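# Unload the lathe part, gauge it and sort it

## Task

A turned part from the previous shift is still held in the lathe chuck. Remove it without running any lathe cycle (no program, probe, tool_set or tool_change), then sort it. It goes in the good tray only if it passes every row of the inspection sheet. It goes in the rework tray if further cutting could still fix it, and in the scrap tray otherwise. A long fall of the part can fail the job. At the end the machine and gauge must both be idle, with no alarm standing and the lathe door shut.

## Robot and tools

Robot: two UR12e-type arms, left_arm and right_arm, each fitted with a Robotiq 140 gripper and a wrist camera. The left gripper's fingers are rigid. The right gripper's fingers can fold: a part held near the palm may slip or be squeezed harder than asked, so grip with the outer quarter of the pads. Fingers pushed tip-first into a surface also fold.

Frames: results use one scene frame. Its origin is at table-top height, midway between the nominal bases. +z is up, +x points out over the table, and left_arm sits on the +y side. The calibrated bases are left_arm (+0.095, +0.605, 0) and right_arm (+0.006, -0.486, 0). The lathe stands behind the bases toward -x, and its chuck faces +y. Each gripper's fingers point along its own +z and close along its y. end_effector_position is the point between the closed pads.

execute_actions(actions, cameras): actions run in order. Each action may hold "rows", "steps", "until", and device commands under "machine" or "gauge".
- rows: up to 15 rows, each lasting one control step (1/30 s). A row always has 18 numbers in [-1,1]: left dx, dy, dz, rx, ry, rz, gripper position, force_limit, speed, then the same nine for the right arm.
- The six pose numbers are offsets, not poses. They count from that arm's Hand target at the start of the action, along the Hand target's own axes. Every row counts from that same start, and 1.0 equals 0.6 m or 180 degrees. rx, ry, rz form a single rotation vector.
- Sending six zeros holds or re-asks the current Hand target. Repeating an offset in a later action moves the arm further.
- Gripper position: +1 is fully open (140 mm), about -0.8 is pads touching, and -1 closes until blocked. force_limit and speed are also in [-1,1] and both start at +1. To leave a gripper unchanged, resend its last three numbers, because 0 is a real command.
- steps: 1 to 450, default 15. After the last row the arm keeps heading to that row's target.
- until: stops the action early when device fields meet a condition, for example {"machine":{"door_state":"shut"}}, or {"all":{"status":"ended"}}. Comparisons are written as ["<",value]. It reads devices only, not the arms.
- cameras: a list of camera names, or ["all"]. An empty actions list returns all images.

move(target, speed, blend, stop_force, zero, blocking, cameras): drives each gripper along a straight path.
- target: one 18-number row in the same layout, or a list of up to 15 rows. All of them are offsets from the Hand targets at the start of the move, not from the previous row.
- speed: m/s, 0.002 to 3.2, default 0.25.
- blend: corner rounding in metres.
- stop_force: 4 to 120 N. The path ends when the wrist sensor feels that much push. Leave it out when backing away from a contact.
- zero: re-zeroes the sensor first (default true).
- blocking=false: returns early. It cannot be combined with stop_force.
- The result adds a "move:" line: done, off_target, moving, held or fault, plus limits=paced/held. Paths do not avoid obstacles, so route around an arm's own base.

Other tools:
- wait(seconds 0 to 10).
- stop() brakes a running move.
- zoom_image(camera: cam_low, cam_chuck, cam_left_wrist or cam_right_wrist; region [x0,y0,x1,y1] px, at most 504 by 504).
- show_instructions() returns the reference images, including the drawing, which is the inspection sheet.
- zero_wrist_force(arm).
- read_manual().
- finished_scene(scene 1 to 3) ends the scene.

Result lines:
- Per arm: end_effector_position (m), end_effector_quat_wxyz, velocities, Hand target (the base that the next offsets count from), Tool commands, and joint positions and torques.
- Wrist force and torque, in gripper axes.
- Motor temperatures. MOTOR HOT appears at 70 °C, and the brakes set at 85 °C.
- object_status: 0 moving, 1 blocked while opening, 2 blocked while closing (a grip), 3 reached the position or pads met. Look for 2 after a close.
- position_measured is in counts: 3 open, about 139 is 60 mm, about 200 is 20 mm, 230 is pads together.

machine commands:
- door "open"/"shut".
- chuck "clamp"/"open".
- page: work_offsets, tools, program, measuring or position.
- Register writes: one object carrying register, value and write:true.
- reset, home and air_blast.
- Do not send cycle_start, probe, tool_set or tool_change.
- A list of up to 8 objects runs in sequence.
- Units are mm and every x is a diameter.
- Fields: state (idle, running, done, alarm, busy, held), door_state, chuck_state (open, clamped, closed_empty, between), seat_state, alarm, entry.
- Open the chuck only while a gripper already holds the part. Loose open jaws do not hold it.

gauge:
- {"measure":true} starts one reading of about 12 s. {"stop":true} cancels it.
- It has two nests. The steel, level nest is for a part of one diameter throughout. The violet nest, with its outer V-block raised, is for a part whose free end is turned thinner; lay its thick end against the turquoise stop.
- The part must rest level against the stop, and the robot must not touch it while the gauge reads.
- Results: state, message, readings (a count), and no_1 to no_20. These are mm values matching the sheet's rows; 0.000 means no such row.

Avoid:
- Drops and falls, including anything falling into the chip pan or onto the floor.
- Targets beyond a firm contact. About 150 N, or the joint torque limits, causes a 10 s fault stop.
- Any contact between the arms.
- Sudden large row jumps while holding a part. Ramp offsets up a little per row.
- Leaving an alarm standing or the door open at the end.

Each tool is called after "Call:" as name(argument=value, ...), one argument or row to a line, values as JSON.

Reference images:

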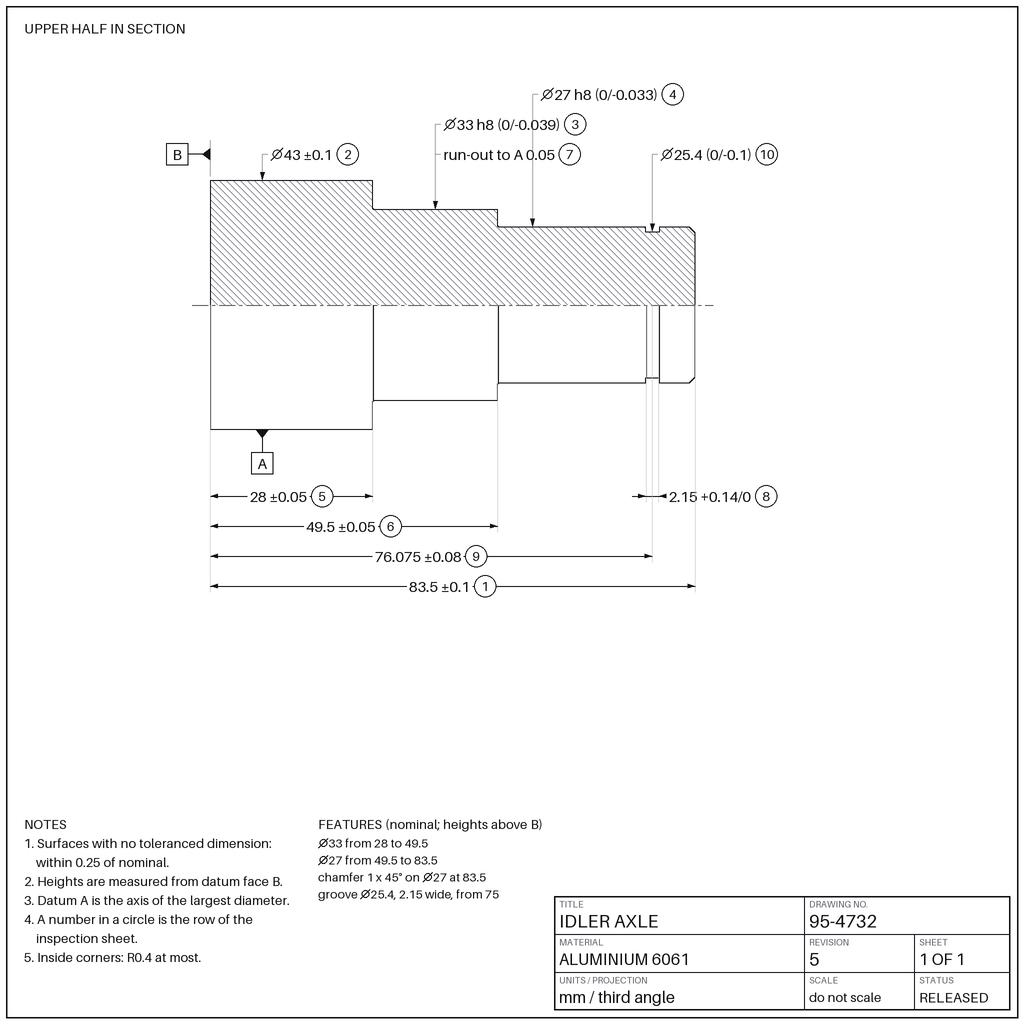

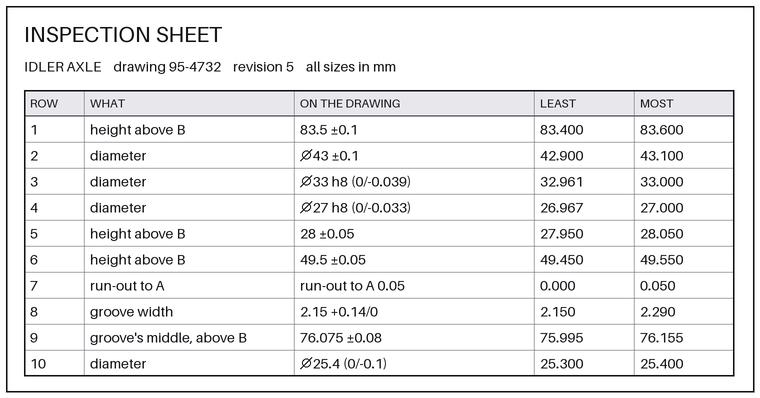

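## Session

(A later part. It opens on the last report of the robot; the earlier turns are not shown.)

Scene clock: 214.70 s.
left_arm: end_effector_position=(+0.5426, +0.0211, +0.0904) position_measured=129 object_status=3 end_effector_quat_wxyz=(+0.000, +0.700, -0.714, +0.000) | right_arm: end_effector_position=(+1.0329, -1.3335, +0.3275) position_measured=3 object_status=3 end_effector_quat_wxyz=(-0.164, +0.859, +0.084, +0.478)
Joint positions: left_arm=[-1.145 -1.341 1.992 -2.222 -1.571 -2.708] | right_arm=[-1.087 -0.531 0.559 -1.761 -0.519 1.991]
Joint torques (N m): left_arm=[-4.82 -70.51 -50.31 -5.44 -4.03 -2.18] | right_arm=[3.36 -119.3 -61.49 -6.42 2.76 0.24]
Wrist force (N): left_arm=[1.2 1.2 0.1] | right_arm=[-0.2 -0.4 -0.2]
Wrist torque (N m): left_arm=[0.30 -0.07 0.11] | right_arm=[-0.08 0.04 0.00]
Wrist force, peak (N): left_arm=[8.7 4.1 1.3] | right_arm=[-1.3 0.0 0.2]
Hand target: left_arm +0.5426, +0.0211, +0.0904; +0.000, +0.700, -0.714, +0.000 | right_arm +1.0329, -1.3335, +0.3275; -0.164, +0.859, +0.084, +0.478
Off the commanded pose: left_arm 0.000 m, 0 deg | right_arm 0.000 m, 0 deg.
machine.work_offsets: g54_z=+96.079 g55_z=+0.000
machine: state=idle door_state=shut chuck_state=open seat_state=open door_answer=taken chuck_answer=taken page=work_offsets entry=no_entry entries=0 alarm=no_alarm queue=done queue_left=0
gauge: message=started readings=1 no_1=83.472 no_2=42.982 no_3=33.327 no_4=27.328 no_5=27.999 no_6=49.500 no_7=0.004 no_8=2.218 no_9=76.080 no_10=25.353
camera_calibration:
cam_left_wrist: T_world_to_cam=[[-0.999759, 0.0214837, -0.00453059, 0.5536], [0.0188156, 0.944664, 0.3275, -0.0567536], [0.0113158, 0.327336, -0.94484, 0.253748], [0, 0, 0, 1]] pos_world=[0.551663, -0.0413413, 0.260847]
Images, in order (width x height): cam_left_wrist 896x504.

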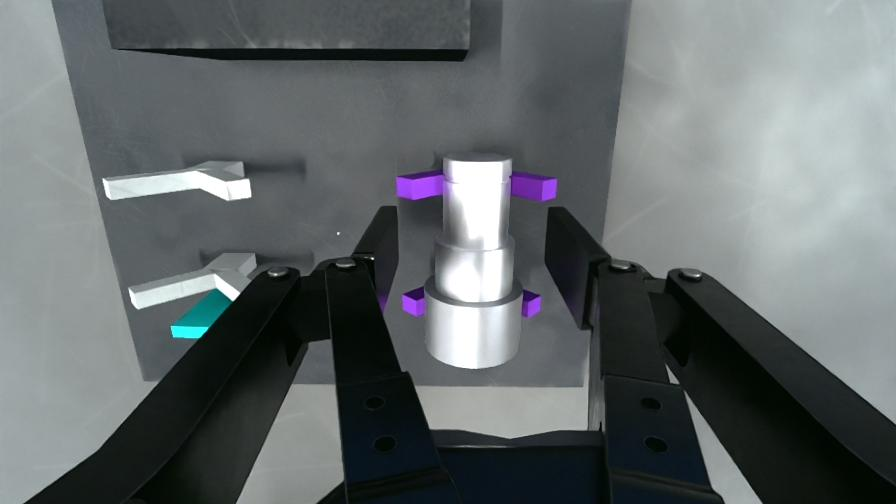

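Call:
execute_actions(
  actions=[
    {"rows":[[0,0,0,0,0,0,-1,0,-1,0,0,0,0,0,0,1,1,1]],"steps":80},
  ],
)

Call:
move(
  target=[
    [0,0,-0.25,0,0,0,-1,0,-1,0,0,0,0,0,0,1,1,1],
    [-0.535,-0.1745,-0.25,0,0,0,-1,0,-1,0,0,0,0,0,0,1,1,1],
  ],
  speed=[0.12,0.25],
  blend=[0.02,0],
  cameras=["cam_left_wrist","cam_low"],
)

Scene clock: 235.53 s.
left_arm: end_effector_position=(+0.5426, +0.0211, +0.0904) position_measured=182 object_status=2 end_effector_quat_wxyz=(+0.000, +0.700, -0.714, +0.000) | right_arm: end_effector_position=(+1.0329, -1.3335, +0.3275) position_measured=3 object_status=3 end_effector_quat_wxyz=(-0.164, +0.859, +0.084, +0.478)
Joint positions: left_arm=[-1.145 -1.341 1.992 -2.222 -1.571 -2.708] | right_arm=[-1.087 -0.531 0.559 -1.761 -0.519 1.991]
Joint torques (N m): left_arm=[6.77 -42.21 -45 -6.41 13.53 -2.53] | right_arm=[2.36 -116.53 -61.64 -6.37 2.73 0.1]
Wrist force (N): left_arm=[-5.9 30.6 -23.2] | right_arm=[-0.7 -0.4 -0.5]
Wrist torque (N m): left_arm=[-0.53 -0.31 0.15] | right_arm=[-0.10 0.15 0.01]
Wrist force, peak (N): left_arm=[-5.9 30.9 -23.5] | right_arm=[-1.0 -0.4 -0.4]
Hand target: left_arm +0.5426, +0.0211, +0.0904; +0.000, +0.700, -0.714, +0.000 | right_arm +1.0329, -1.3335, +0.3275; -0.164, +0.859, +0.084, +0.478
Off the commanded pose: left_arm 0.000 m, 0 deg | right_arm 0.000 m, 0 deg.
machine.work_offsets: g54_z=+96.079 g55_z=+0.000
machine: state=idle door_state=shut chuck_state=open seat_state=open door_answer=taken chuck_answer=taken page=work_offsets entry=no_entry entries=0 alarm=no_alarm queue=done queue_left=0
gauge: message=started readings=1 no_1=83.472 no_2=42.982 no_3=33.327 no_4=27.328 no_5=27.999 no_6=49.500 no_7=0.004 no_8=2.218 no_9=76.080 no_10=25.353

Scene clock: 238.90 s.
left_arm: end_effector_position=(+0.6531, +0.3400, +0.2402) position_measured=182 object_status=2 end_effector_quat_wxyz=(+0.000, +0.700, -0.714, +0.000) | right_arm: end_effector_position=(+1.0329, -1.3335, +0.3275) position_measured=3 object_status=3 end_effector_quat_wxyz=(-0.164, +0.859, +0.084, +0.478)
Joint positions: left_arm=[-0.718 -1.668 2.044 -1.947 -1.571 -2.281] | right_arm=[-1.087 -0.531 0.559 -1.761 -0.519 1.991]
Joint torques (N m): left_arm=[13.95 -53.47 -47.28 -1.53 -4.92 2.47] | right_arm=[4.44 -117.47 -61.15 -6.53 2.83 0.08]
Wrist force (N): left_arm=[4.0 1.8 2.2] | right_arm=[-0.3 -0.5 -0.2]
Wrist torque (N m): left_arm=[0.39 -0.71 0.01] | right_arm=[-0.12 0.05 0.00]
Wrist force, peak (N): left_arm=[-6.0 30.6 -23.3] | right_arm=[-0.9 -0.4 -0.2]
Hand target: left_arm +0.6533, +0.3402, +0.2403; +0.000, +0.700, -0.714, +0.000 | right_arm +1.0329, -1.3335, +0.3275; -0.164, +0.859, +0.084, +0.478
Off the commanded pose: left_arm 0.000 m, 0 deg | right_arm 0.000 m, 0 deg.
machine.work_offsets: g54_z=+96.079 g55_z=+0.000
machine: state=idle door_state=shut chuck_state=open seat_state=open door_answer=taken chuck_answer=taken page=work_offsets entry=no_entry entries=0 alarm=no_alarm queue=done queue_left=0
gauge: message=started readings=1 no_1=83.472 no_2=42.982 no_3=33.327 no_4=27.328 no_5=27.999 no_6=49.500 no_7=0.004 no_8=2.218 no_9=76.080 no_10=25.353
move: done
camera_calibration:
cam_left_wrist: T_world_to_cam=[[-0.999759, 0.0214838, -0.00452884, 0.658], [0.0188148, 0.944622, 0.327621, -0.409185], [0.0113166, 0.327457, -0.944798, 0.289595], [0, 0, 0, 1]] pos_world=[0.662263, 0.277559, 0.410647]
Images, in order (width x height): cam_low 504x504, cam_left_wrist 896x504.

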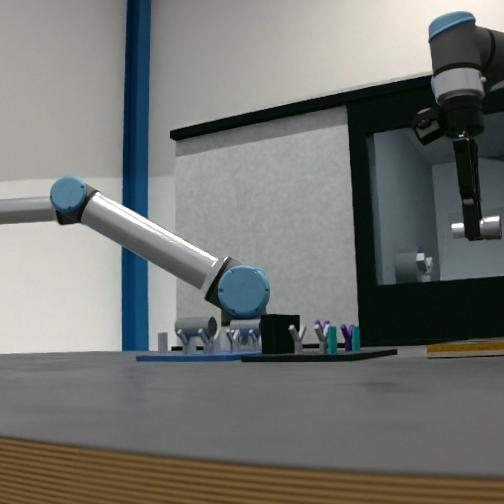

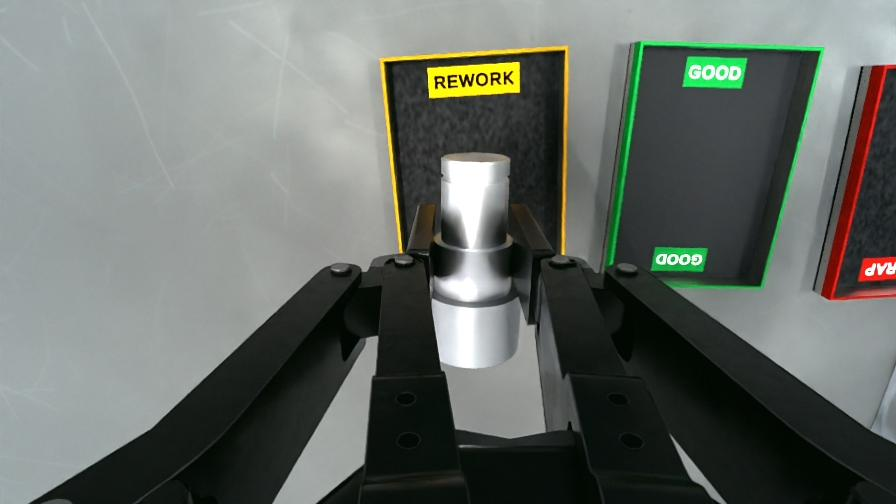

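Call:
move(
  target=[
    [-0.005,0.024,0.1,0,0,0,-1,0,-1,0,0,0,0,0,0,1,1,1],
    [-0.005,0.024,0.29,0,0,0,-1,0,-1,0,0,0,0,0,0,1,1,1],
  ],
  speed=0.15,
  blend=[0.02,0],
)

Call:
move(
  target=[0,0,0.06,0,0,0,-1,0,-1,0,0,0,0,0,0,1,1,1],
  speed=0.01,
  stop_force=6,
  cameras=["cam_left_wrist"],
)

Scene clock: 252.20 s.
left_arm: end_effector_position=(+0.6389, +0.3434, +0.0665) position_measured=182 object_status=2 end_effector_quat_wxyz=(+0.000, +0.700, -0.714, +0.000) | right_arm: end_effector_position=(+1.0329, -1.3335, +0.3275) position_measured=3 object_status=3 end_effector_quat_wxyz=(-0.164, +0.859, +0.084, +0.478)
Joint positions: left_arm=[-0.73 -1.513 2.253 -2.311 -1.571 -2.293] | right_arm=[-1.087 -0.531 0.559 -1.761 -0.519 1.991]
Joint torques (N m): left_arm=[18.57 -36.77 -30.34 -6.69 3.86 2.92] | right_arm=[2.35 -117.14 -61.84 -6.31 2.51 0.22]
Wrist force (N): left_arm=[3.9 1.6 2.5] | right_arm=[-0.2 0.0 -0.2]
Wrist torque (N m): left_arm=[0.36 -0.65 0.19] | right_arm=[0.00 0.04 0.00]
Wrist force, peak (N): left_arm=[3.7 1.9 3.9] | right_arm=[-0.3 -0.9 -0.7]
Hand target: left_arm +0.6390, +0.3434, +0.0663; +0.000, +0.700, -0.714, +0.000 | right_arm +1.0329, -1.3335, +0.3275; -0.164, +0.859, +0.084, +0.478
Off the commanded pose: left_arm 0.000 m, 0 deg | right_arm 0.000 m, 0 deg.
machine.work_offsets: g54_z=+96.079 g55_z=+0.000
machine: state=idle door_state=shut chuck_state=open seat_state=open door_answer=taken chuck_answer=taken page=work_offsets entry=no_entry entries=0 alarm=no_alarm queue=done queue_left=0
gauge: message=started readings=1 no_1=83.472 no_2=42.982 no_3=33.327 no_4=27.328 no_5=27.999 no_6=49.500 no_7=0.004 no_8=2.218 no_9=76.080 no_10=25.353
move: done

Scene clock: 256.20 s.
left_arm: end_effector_position=(+0.6390, +0.3434, +0.0403) position_measured=182 object_status=2 end_effector_quat_wxyz=(+0.000, +0.700, -0.714, +0.000) | right_arm: end_effector_position=(+1.0329, -1.3335, +0.3275) position_measured=3 object_status=3 end_effector_quat_wxyz=(-0.164, +0.859, +0.084, +0.478)
Joint positions: left_arm=[-0.73 -1.474 2.274 -2.371 -1.571 -2.293] | right_arm=[-1.087 -0.531 0.559 -1.761 -0.519 1.991]
Joint torques (N m): left_arm=[16.84 -56.83 -49.25 -1.03 3.67 1.68] | right_arm=[4.01 -117.59 -61.7 -6.36 2.85 0.14]
Wrist force (N): left_arm=[5.1 2.2 -3.4] | right_arm=[-0.6 -0.3 0.0]
Wrist torque (N m): left_arm=[0.36 -0.78 0.18] | right_arm=[-0.06 0.12 0.00]
Wrist force, peak (N): left_arm=[5.3 2.5 -6.2] | right_arm=[-1.0 -0.6 -0.1]
Hand target: left_arm +0.6390, +0.3433, +0.0403; +0.000, +0.700, -0.714, +0.000 (not the last commanded pose) | right_arm +1.0329, -1.3335, +0.3275; -0.164, +0.859, +0.084, +0.478
Off the commanded pose: left_arm 0.010 m, 0 deg | right_arm 0.000 m, 0 deg.
machine.work_offsets: g54_z=+96.079 g55_z=+0.000
machine: state=idle door_state=shut chuck_state=open seat_state=open door_answer=taken chuck_answer=taken page=work_offsets entry=no_entry entries=0 alarm=no_alarm queue=done queue_left=0
gauge: message=started readings=1 no_1=83.472 no_2=42.982 no_3=33.327 no_4=27.328 no_5=27.999 no_6=49.500 no_7=0.004 no_8=2.218 no_9=76.080 no_10=25.353
move: contact (left_arm)
camera_calibration:
cam_left_wrist: T_world_to_cam=[[-0.999758, 0.021517, -0.00462485, 0.642838], [0.0188162, 0.944663, 0.327502, -0.346531], [0.0114158, 0.327336, -0.944839, 0.0997885], [0, 0, 0, 1]] pos_world=[0.648063, 0.280859, 0.210747]
Images, in order (width x height): cam_left_wrist 896x504.

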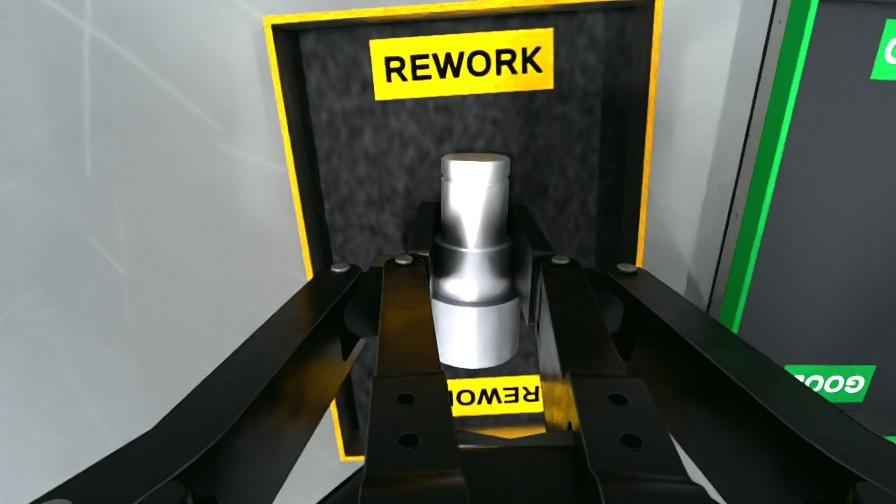

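Call:
execute_actions(
  actions=[
    {"rows":[[0,0,0,0,0,0,0.1,0,-1,0,0,0,0,0,0,1,1,1]],"steps":70},
  ],
)

Call:
move(
  target=[0,0,-0.3,0,0,0,0.1,0,-1,0,0,0,0,0,0,1,1,1],
  speed=0.12,
  cameras=["cam_left_wrist"],
)

Scene clock: 266.10 s.
left_arm: end_effector_position=(+0.6390, +0.3434, +0.0403) position_measured=117 object_status=3 end_effector_quat_wxyz=(+0.000, +0.700, -0.714, +0.000) | right_arm: end_effector_position=(+1.0329, -1.3335, +0.3275) position_measured=3 object_status=3 end_effector_quat_wxyz=(-0.164, +0.859, +0.084, +0.478)
Joint positions: left_arm=[-0.73 -1.474 2.274 -2.371 -1.571 -2.293] | right_arm=[-1.087 -0.531 0.559 -1.761 -0.519 1.991]
Joint torques (N m): left_arm=[17.09 -58.52 -49.55 -3.75 3.48 1.72] | right_arm=[1.69 -116.6 -61.24 -6.66 2.87 0.03]
Wrist force (N): left_arm=[4.1 1.7 0.1] | right_arm=[0.0 0.1 0.2]
Wrist torque (N m): left_arm=[0.38 -0.72 0.19] | right_arm=[0.02 0.00 0.00]
Wrist force, peak (N): left_arm=[5.3 2.5 -4.0] | right_arm=[-0.6 -1.0 0.0]
Hand target: left_arm +0.6390, +0.3433, +0.0403; +0.000, +0.700, -0.714, +0.000 | right_arm +1.0329, -1.3335, +0.3275; -0.164, +0.859, +0.084, +0.478
Off the commanded pose: left_arm 0.000 m, 0 deg | right_arm 0.000 m, 0 deg.
machine.work_offsets: g54_z=+96.079 g55_z=+0.000
machine: state=idle door_state=shut chuck_state=open seat_state=open door_answer=taken chuck_answer=taken page=work_offsets entry=no_entry entries=0 alarm=no_alarm queue=done queue_left=0
gauge: message=started readings=1 no_1=83.472 no_2=42.982 no_3=33.327 no_4=27.328 no_5=27.999 no_6=49.500 no_7=0.004 no_8=2.218 no_9=76.080 no_10=25.353

Scene clock: 268.27 s.
left_arm: end_effector_position=(+0.6390, +0.3435, +0.2201) position_measured=117 object_status=3 end_effector_quat_wxyz=(+0.000, +0.700, -0.714, +0.000) | right_arm: end_effector_position=(+1.0329, -1.3335, +0.3275) position_measured=3 object_status=3 end_effector_quat_wxyz=(-0.164, +0.859, +0.084, +0.478)
Joint positions: left_arm=[-0.729 -1.679 2.092 -1.984 -1.571 -2.293] | right_arm=[-1.087 -0.531 0.559 -1.761 -0.519 1.991]
Joint torques (N m): left_arm=[-8.55 -49.72 -62.66 -2.02 3.37 -2.27] | right_arm=[2.2 -115.87 -61.22 -6.64 2.66 0.21]
Wrist force (N): left_arm=[4.3 1.8 0.0] | right_arm=[-0.7 -0.6 0.4]
Wrist torque (N m): left_arm=[0.38 -0.80 0.14] | right_arm=[-0.13 0.15 0.00]
Wrist force, peak (N): left_arm=[4.2 2.4 0.0] | right_arm=[-1.0 -0.4 -0.2]
Hand target: left_arm +0.6389, +0.3435, +0.2203; +0.000, +0.700, -0.714, +0.000 | right_arm +1.0329, -1.3335, +0.3275; -0.164, +0.859, +0.084, +0.478
Off the commanded pose: left_arm 0.000 m, 0 deg | right_arm 0.000 m, 0 deg.
machine.work_offsets: g54_z=+96.079 g55_z=+0.000
machine: state=idle door_state=shut chuck_state=open seat_state=open door_answer=taken chuck_answer=taken page=work_offsets entry=no_entry entries=0 alarm=no_alarm queue=done queue_left=0
gauge: message=started readings=1 no_1=83.472 no_2=42.982 no_3=33.327 no_4=27.328 no_5=27.999 no_6=49.500 no_7=0.004 no_8=2.218 no_9=76.080 no_10=25.353
move: done
camera_calibration:
cam_left_wrist: T_world_to_cam=[[-0.999758, 0.0215162, -0.00462512, 0.643665], [0.0188154, 0.944663, 0.327502, -0.405604], [0.0114158, 0.327336, -0.944839, 0.269605], [0, 0, 0, 1]] pos_world=[0.648063, 0.281059, 0.390547]
Images, in order (width x height): cam_left_wrist 896x504.

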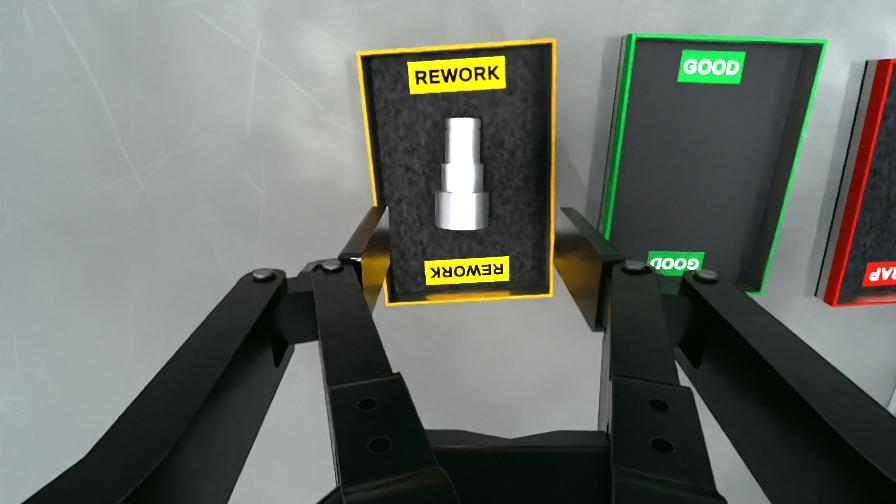

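Call:
finished_scene(
  scene=2,
)

The scene is finished: the task was done.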